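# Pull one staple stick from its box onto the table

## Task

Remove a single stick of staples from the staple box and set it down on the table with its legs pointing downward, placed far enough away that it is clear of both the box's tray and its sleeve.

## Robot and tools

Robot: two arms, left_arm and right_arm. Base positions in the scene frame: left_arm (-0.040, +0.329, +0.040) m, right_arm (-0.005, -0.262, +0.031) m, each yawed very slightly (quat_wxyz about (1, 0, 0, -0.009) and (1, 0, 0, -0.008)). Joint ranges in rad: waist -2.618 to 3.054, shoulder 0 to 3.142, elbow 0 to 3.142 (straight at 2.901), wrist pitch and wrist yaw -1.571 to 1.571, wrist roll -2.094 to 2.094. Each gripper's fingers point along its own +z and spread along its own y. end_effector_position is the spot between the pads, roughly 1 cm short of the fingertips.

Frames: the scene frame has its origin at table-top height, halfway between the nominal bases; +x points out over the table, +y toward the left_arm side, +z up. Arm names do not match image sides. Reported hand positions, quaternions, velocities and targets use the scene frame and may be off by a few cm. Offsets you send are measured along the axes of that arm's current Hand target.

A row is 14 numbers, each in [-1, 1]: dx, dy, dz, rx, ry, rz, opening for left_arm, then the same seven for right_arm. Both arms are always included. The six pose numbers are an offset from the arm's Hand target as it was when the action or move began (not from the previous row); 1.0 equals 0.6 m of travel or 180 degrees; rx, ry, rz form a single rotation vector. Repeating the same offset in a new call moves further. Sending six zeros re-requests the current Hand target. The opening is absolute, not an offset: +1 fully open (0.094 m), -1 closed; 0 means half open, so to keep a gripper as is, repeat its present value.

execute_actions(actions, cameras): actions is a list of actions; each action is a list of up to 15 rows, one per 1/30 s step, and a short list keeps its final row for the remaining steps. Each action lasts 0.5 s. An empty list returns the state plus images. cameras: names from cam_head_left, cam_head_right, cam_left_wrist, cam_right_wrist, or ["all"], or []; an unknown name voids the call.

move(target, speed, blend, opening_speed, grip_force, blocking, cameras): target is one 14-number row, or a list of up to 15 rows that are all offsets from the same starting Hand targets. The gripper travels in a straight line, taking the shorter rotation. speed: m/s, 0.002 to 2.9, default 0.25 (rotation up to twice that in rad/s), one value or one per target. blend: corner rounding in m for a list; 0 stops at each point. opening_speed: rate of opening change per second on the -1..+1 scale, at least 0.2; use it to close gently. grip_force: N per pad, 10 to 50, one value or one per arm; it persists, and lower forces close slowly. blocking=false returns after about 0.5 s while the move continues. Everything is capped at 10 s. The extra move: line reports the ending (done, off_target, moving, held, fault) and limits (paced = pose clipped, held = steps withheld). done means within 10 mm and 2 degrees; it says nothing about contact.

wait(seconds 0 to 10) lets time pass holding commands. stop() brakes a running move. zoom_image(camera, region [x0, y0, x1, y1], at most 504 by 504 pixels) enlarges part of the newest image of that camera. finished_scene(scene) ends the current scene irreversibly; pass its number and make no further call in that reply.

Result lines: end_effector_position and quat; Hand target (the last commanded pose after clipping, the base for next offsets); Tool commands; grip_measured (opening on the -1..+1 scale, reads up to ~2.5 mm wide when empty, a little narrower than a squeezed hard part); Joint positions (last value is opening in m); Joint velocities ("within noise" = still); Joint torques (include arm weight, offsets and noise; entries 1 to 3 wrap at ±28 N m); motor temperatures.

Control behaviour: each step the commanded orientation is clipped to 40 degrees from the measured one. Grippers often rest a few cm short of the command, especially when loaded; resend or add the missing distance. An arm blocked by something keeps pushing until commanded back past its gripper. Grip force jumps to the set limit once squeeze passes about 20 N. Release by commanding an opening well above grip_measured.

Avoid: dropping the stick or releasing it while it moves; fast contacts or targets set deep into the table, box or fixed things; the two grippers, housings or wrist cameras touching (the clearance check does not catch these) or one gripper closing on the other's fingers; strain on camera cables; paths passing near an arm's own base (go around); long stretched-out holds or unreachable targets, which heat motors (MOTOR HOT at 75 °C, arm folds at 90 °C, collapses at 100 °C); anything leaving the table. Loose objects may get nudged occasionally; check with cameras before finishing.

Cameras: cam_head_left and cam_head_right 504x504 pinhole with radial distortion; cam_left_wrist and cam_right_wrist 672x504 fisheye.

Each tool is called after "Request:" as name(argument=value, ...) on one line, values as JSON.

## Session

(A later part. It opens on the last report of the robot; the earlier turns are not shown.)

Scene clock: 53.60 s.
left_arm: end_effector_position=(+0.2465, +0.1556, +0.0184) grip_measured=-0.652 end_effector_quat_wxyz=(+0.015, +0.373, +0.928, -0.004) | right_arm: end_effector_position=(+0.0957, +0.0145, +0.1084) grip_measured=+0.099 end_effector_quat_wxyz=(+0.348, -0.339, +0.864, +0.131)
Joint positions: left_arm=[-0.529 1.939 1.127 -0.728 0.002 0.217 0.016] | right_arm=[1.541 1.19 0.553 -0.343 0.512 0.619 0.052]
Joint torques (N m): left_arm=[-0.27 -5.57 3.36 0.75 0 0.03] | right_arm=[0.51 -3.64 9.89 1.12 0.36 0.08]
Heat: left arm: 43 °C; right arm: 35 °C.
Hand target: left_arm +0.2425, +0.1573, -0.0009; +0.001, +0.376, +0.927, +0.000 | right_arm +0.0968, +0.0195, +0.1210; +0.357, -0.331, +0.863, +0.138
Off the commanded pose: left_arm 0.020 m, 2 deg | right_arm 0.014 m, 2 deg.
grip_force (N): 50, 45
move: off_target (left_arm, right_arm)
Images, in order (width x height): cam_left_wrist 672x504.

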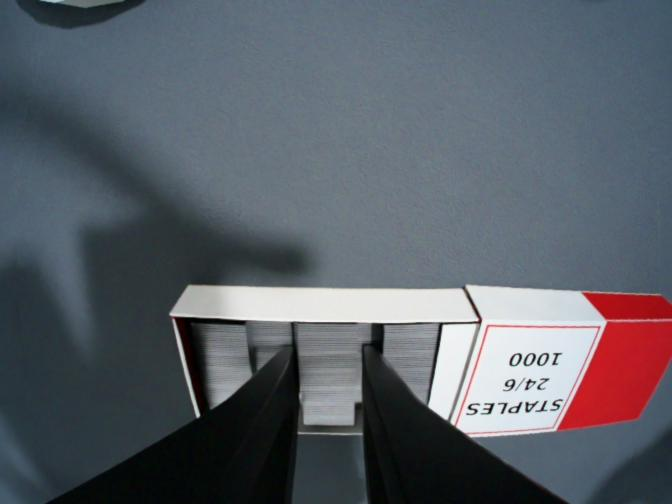

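Request:
move(target=[[0,0,-0.01,0,0,0,-0.65,0,0,0,0,0,0,0.1],[0,0,-0.01,0,0,0,-0.85,0,0,0,0,0,0,0.1]], cameras=["cam_left_wrist"], speed=0.04, grip_force=[20,45])

Request:
zoom_image(camera="cam_left_wrist", region=[220, 280, 460, 460])

Scene clock: 54.93 s.
left_arm: end_effector_position=(+0.2468, +0.1559, +0.0184) grip_measured=-0.727 end_effector_quat_wxyz=(+0.015, +0.373, +0.928, -0.002) | right_arm: end_effector_position=(+0.0957, +0.0145, +0.1084) grip_measured=+0.099 end_effector_quat_wxyz=(+0.348, -0.339, +0.864, +0.131)
Joint positions: left_arm=[-0.529 1.939 1.127 -0.728 0 0.217 0.013] | right_arm=[1.541 1.19 0.553 -0.343 0.512 0.619 0.052]
Joint torques (N m): left_arm=[-0.27 -6.45 4.04 0.55 0.03 0.02] | right_arm=[0.53 -3.63 9.88 1.12 0.36 0.08]
Heat: left arm: 43 °C; right arm: 35 °C.
Hand target: left_arm +0.2425, +0.1573, +0.0051; +0.001, +0.376, +0.927, +0.000 | right_arm +0.0968, +0.0195, +0.1210; +0.357, -0.331, +0.863, +0.138
Off the commanded pose: left_arm 0.014 m, 2 deg | right_arm 0.014 m, 2 deg.
grip_force (N): 20, 45
move: off_target (left_arm, right_arm); target 2's new opening was sent with left_arm's hand 0.014 m and 2 deg from that target
Images, in order (width x height): cam_left_wrist 672x504.

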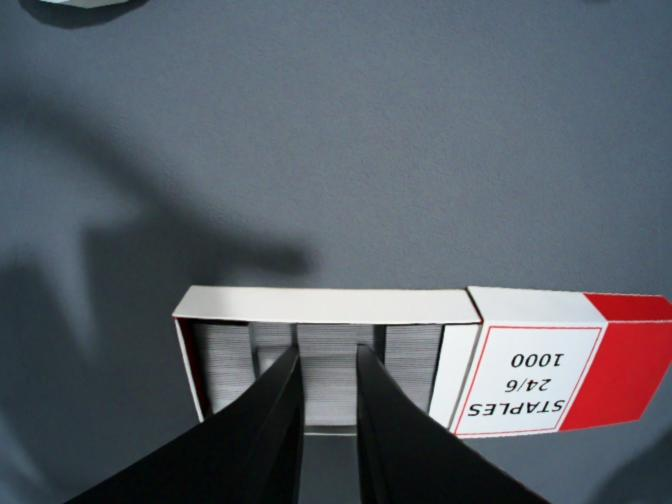

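Scaled by 2.100 from the camera's 672x504 image, which has a finer 960x720 frame.

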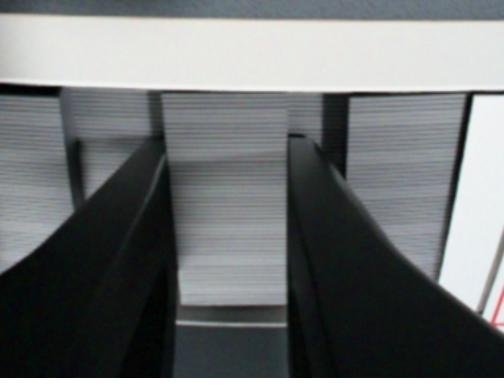

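Gripped at about 12.8 mm. Lift.

Request:
move(target=[0,0,-0.1,0,0,0,-0.85,0,0,0,0,0,0,0.1], cameras=["cam_left_wrist","cam_head_left"], speed=0.06)

Request:
zoom_image(camera="cam_left_wrist", region=[220, 200, 460, 380])

Scene clock: 56.70 s.
left_arm: end_effector_position=(+0.2364, +0.1623, +0.0515) grip_measured=-0.727 end_effector_quat_wxyz=(-0.019, +0.372, +0.928, +0.003) | right_arm: end_effector_position=(+0.0957, +0.0145, +0.1084) grip_measured=+0.099 end_effector_quat_wxyz=(+0.348, -0.339, +0.864, +0.131)
Joint positions: left_arm=[-0.529 1.896 1.216 -0.93 0 0.217 0.013] | right_arm=[1.541 1.19 0.553 -0.343 0.512 0.619 0.052]
Joint torques (N m): left_arm=[-0.31 -11.82 6.09 0.21 0.03 0.02] | right_arm=[0.51 -3.66 9.88 1.11 0.35 0.08]
Heat: left arm: 43 °C; right arm: 35 °C.
Hand target: left_arm +0.2423, +0.1574, +0.0651; +0.001, +0.376, +0.927, +0.000 | right_arm +0.0968, +0.0195, +0.1210; +0.357, -0.331, +0.863, +0.138
Off the commanded pose: left_arm 0.016 m, 2 deg | right_arm 0.014 m, 2 deg.
grip_force (N): 20, 45
move: off_target (left_arm, right_arm)
Images, in order (width x height): cam_head_left 504x504, cam_left_wrist 672x504.

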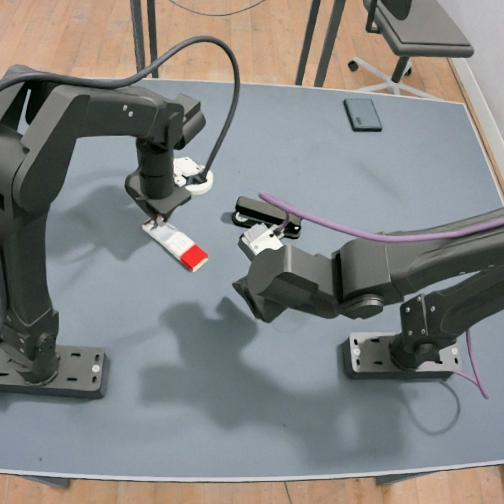

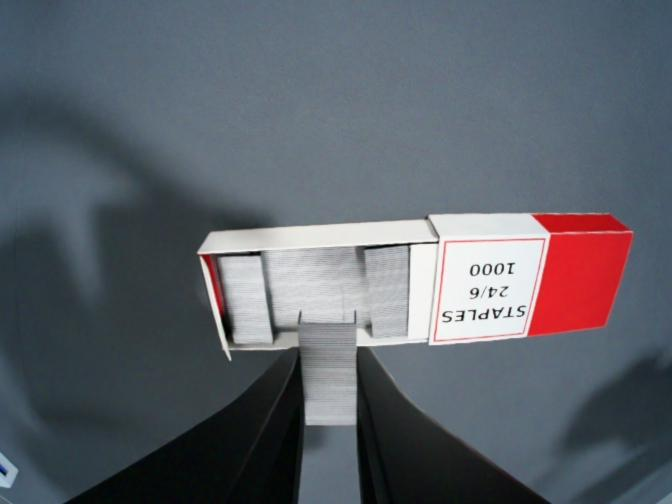

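Scaled by 2.100 from the camera's 672x504 image, which has a finer 960x720 frame.

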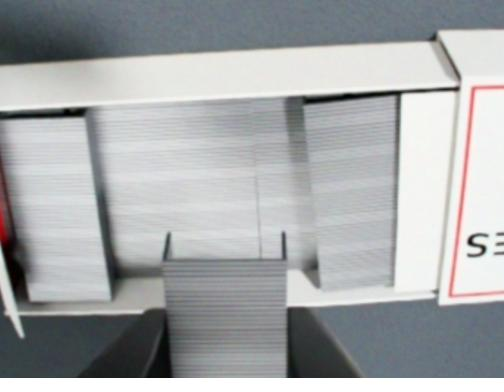

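Request:
move(target=[[0,0,-0.03,0,0,0,-0.85,0,0,0,0,0,0,0.1],[0.198,0.133,-0.03,0,0,0,-0.85,0,0,0,0,0,0,0.1],[0.198,0.133,0.07,0,0,0,-0.85,0,0,0,0,0,0,0.1]], blend=[0.02,0.02,0], cameras=["cam_left_wrist","cam_head_left"], speed=0.15)

Scene clock: 59.30 s.
left_arm: end_effector_position=(+0.2144, +0.2969, +0.0289) grip_measured=-0.727 end_effector_quat_wxyz=(+0.007, +0.375, +0.927, +0.004) | right_arm: end_effector_position=(+0.0957, +0.0145, +0.1084) grip_measured=+0.099 end_effector_quat_wxyz=(+0.348, -0.339, +0.864, +0.131)
Joint positions: left_arm=[-0.115 1.662 0.821 -0.714 -0.005 0.635 0.013] | right_arm=[1.541 1.19 0.553 -0.343 0.512 0.619 0.052]
Joint torques (N m): left_arm=[0.34 -4.71 4.23 0.49 0.09 0.05] | right_arm=[0.53 -3.64 9.88 1.12 0.35 0.08]
Heat: left arm: 43 °C; right arm: 36 °C.
Hand target: left_arm +0.2127, +0.2973, +0.0229; +0.001, +0.376, +0.927, +0.000 | right_arm +0.0968, +0.0195, +0.1210; +0.357, -0.331, +0.863, +0.138
Off the commanded pose: left_arm 0.006 m, 1 deg | right_arm 0.014 m, 2 deg.
grip_force (N): 20, 45
move: off_target (right_arm); blend cut to 0.0091 m at target 1
Images, in order (width x height): cam_head_left 504x504, cam_left_wrist 672x504.

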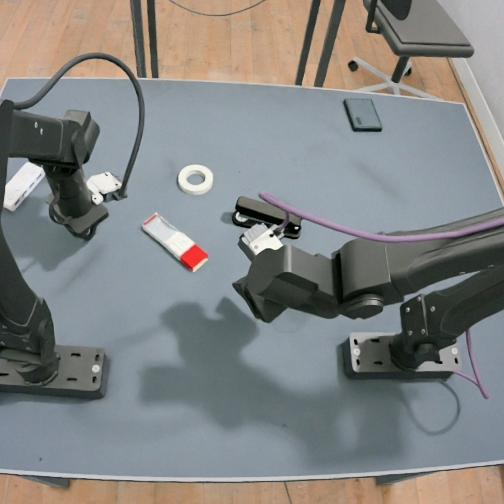

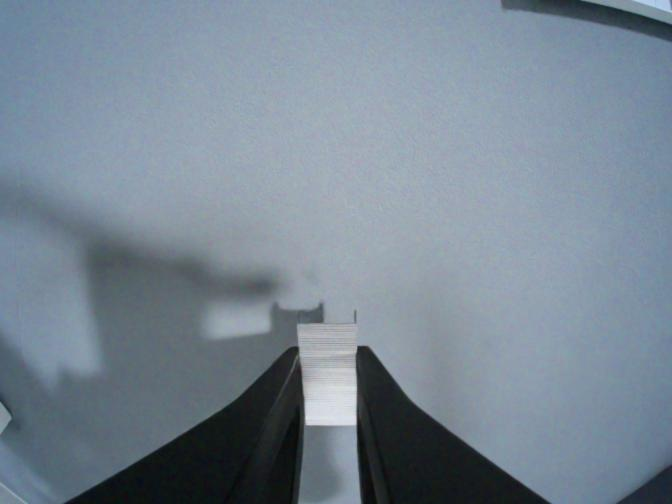

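Lower gradually.

Request:
move(target=[0,0,0.019,0,0,0,-0.85,0,0,0,0,0,0,0.1], cameras=["cam_left_wrist"], speed=0.04)

Request:
zoom_image(camera="cam_left_wrist", region=[220, 260, 460, 440])

Scene clock: 60.43 s.
left_arm: end_effector_position=(+0.2164, +0.2967, +0.0188) grip_measured=-0.727 end_effector_quat_wxyz=(+0.010, +0.375, +0.927, +0.005) | right_arm: end_effector_position=(+0.0957, +0.0145, +0.1084) grip_measured=+0.099 end_effector_quat_wxyz=(+0.348, -0.339, +0.864, +0.131)
Joint positions: left_arm=[-0.115 1.69 0.803 -0.662 -0.005 0.635 0.013] | right_arm=[1.541 1.19 0.553 -0.343 0.512 0.619 0.052]
Joint torques (N m): left_arm=[0.32 -4.64 3.86 0.5 0.09 0.06] | right_arm=[0.51 -3.66 9.87 1.11 0.35 0.08]
Heat: left arm: 43 °C; right arm: 36 °C.
Hand target: left_arm +0.2127, +0.2973, +0.0115; +0.001, +0.376, +0.927, +0.000 | right_arm +0.0968, +0.0195, +0.1210; +0.357, -0.331, +0.863, +0.138
Off the commanded pose: left_arm 0.008 m, 1 deg | right_arm 0.014 m, 2 deg.
grip_force (N): 20, 45
move: off_target (right_arm)
Images, in order (width x height): cam_left_wrist 672x504.

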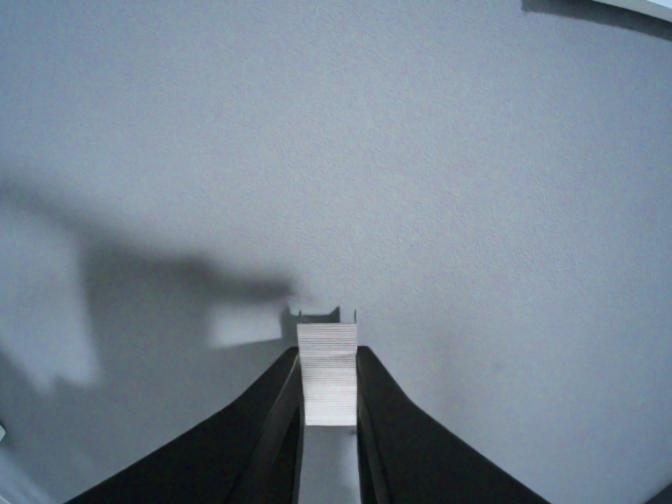

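Scaled by 2.100 from the camera's 672x504 image, which has a finer 960x720 frame.

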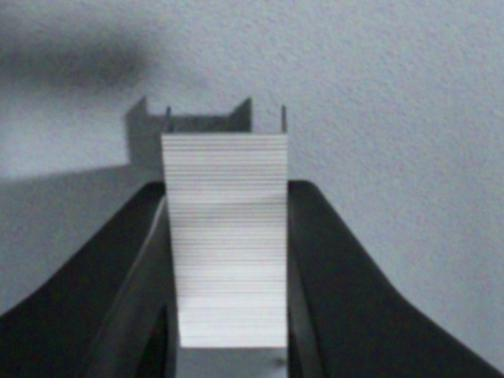

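Request:
move(target=[0,0,0.0145,0,0,0,-0.85,0,0,0,0,0,0,0.1], cameras=["cam_left_wrist"], speed=0.03)

Request:
zoom_image(camera="cam_left_wrist", region=[220, 260, 460, 440])

Scene clock: 61.33 s.
left_arm: end_effector_position=(+0.2152, +0.2968, +0.0108) grip_measured=-0.727 end_effector_quat_wxyz=(+0.007, +0.375, +0.927, +0.004) | right_arm: end_effector_position=(+0.0957, +0.0145, +0.1084) grip_measured=+0.099 end_effector_quat_wxyz=(+0.348, -0.339, +0.864, +0.131)
Joint positions: left_arm=[-0.115 1.712 0.789 -0.631 -0.005 0.636 0.013] | right_arm=[1.541 1.19 0.553 -0.343 0.512 0.619 0.052]
Joint torques (N m): left_arm=[0.34 -4.59 3.67 0.56 0.09 0.05] | right_arm=[0.51 -3.64 9.89 1.12 0.35 0.07]
Heat: left arm: 43 °C; right arm: 36 °C.
Hand target: left_arm +0.2127, +0.2973, +0.0029; +0.001, +0.376, +0.927, +0.000 | right_arm +0.0968, +0.0195, +0.1210; +0.357, -0.331, +0.863, +0.138
Off the commanded pose: left_arm 0.008 m, 1 deg | right_arm 0.014 m, 2 deg.
grip_force (N): 20, 45
move: off_target (right_arm)
Images, in order (width x height): cam_left_wrist 672x504.

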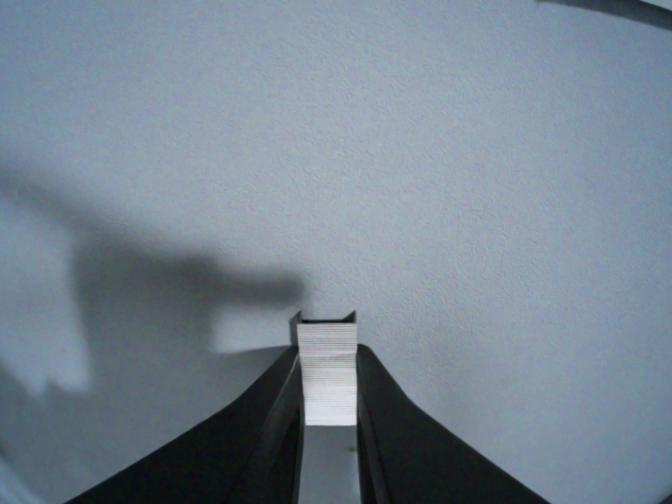

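Scaled by 2.100 from the camera's 672x504 image, which has a finer 960x720 frame.

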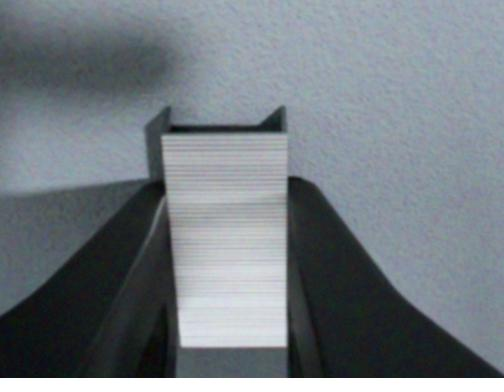

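Request:
move(target=[[0,0,0.003,0,0,0,-0.85,0,0,0,0,0,0,0.1],[0,0,0.003,0,0,0,-0.55,0,0,0,0,0,0,0.1]], opening_speed=0.4, speed=0.03)

Request:
move(target=[0,0,-0.15,0,0,0,-0.55,0,0,0,0,0,0,0.1], cameras=["cam_left_wrist","cam_head_left"], speed=0.1)

Scene clock: 63.47 s.
left_arm: end_effector_position=(+0.2192, +0.2963, +0.0109) grip_measured=-0.552 end_effector_quat_wxyz=(+0.015, +0.375, +0.927, +0.006) | right_arm: end_effector_position=(+0.0957, +0.0145, +0.1084) grip_measured=+0.099 end_effector_quat_wxyz=(+0.348, -0.339, +0.864, +0.131)
Joint positions: left_arm=[-0.115 1.712 0.789 -0.615 -0.005 0.636 0.021] | right_arm=[1.541 1.19 0.553 -0.343 0.512 0.619 0.052]
Joint torques (N m): left_arm=[0.32 -4.26 3.49 0.51 0.09 0.05] | right_arm=[0.51 -3.64 9.87 1.12 0.35 0.08]
Heat: left arm: 43 °C; right arm: 36 °C.
Hand target: left_arm +0.2128, +0.2973, +0.0011; +0.001, +0.376, +0.927, +0.000 | right_arm +0.0968, +0.0195, +0.1210; +0.357, -0.331, +0.863, +0.138
Off the commanded pose: left_arm 0.012 m, 2 deg | right_arm 0.014 m, 2 deg.
grip_force (N): 20, 45
move: off_target (left_arm, right_arm); target 2's new opening was sent with left_arm's hand 0.012 m and 2 deg from that target

Scene clock: 65.13 s.
left_arm: end_effector_position=(+0.2076, +0.2978, +0.0816) grip_measured=-0.552 end_effector_quat_wxyz=(-0.014, +0.375, +0.927, -0.001) | right_arm: end_effector_position=(+0.0957, +0.0145, +0.1084) grip_measured=+0.099 end_effector_quat_wxyz=(+0.348, -0.339, +0.864, +0.131)
Joint positions: left_arm=[-0.115 1.576 0.966 -0.99 -0.005 0.636 0.021] | right_arm=[1.541 1.19 0.553 -0.343 0.512 0.619 0.052]
Joint torques (N m): left_arm=[0.34 -8.03 6.22 0.21 0.09 0.05] | right_arm=[0.53 -3.64 9.88 1.12 0.35 0.08]
Heat: left arm: 43 °C; right arm: 36 °C.
Hand target: left_arm +0.2125, +0.2973, +0.0910; +0.001, +0.376, +0.927, +0.000 | right_arm +0.0968, +0.0195, +0.1210; +0.357, -0.331, +0.863, +0.138
Off the commanded pose: left_arm 0.011 m, 2 deg | right_arm 0.014 m, 2 deg.
grip_force (N): 20, 45
move: off_target (left_arm, right_arm)
Images, in order (width x height): cam_head_left 504x504, cam_left_wrist 672x504.

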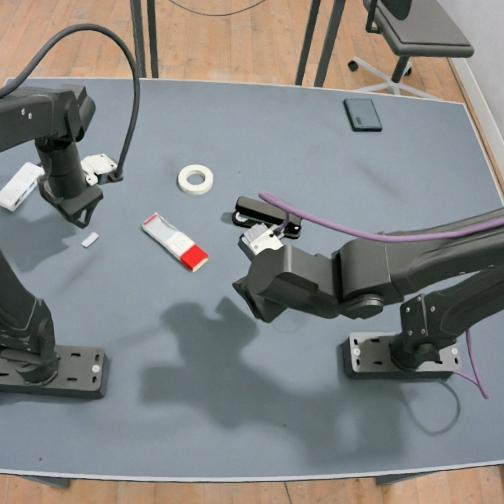

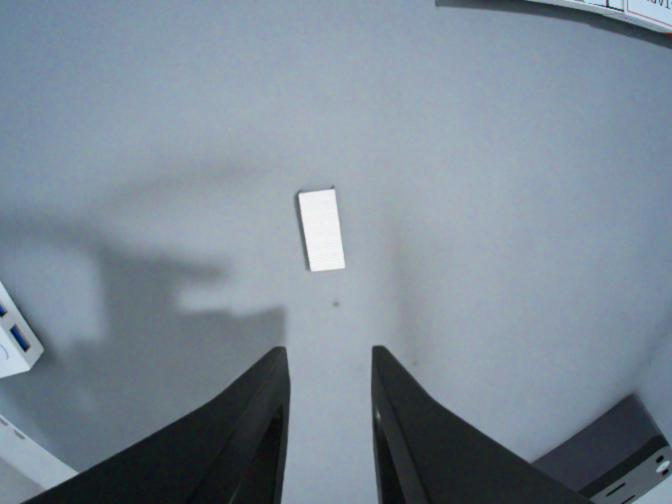

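Done; finish the practice scene.

Request:
finished_scene(scene=1)

The scene is finished: the task was done.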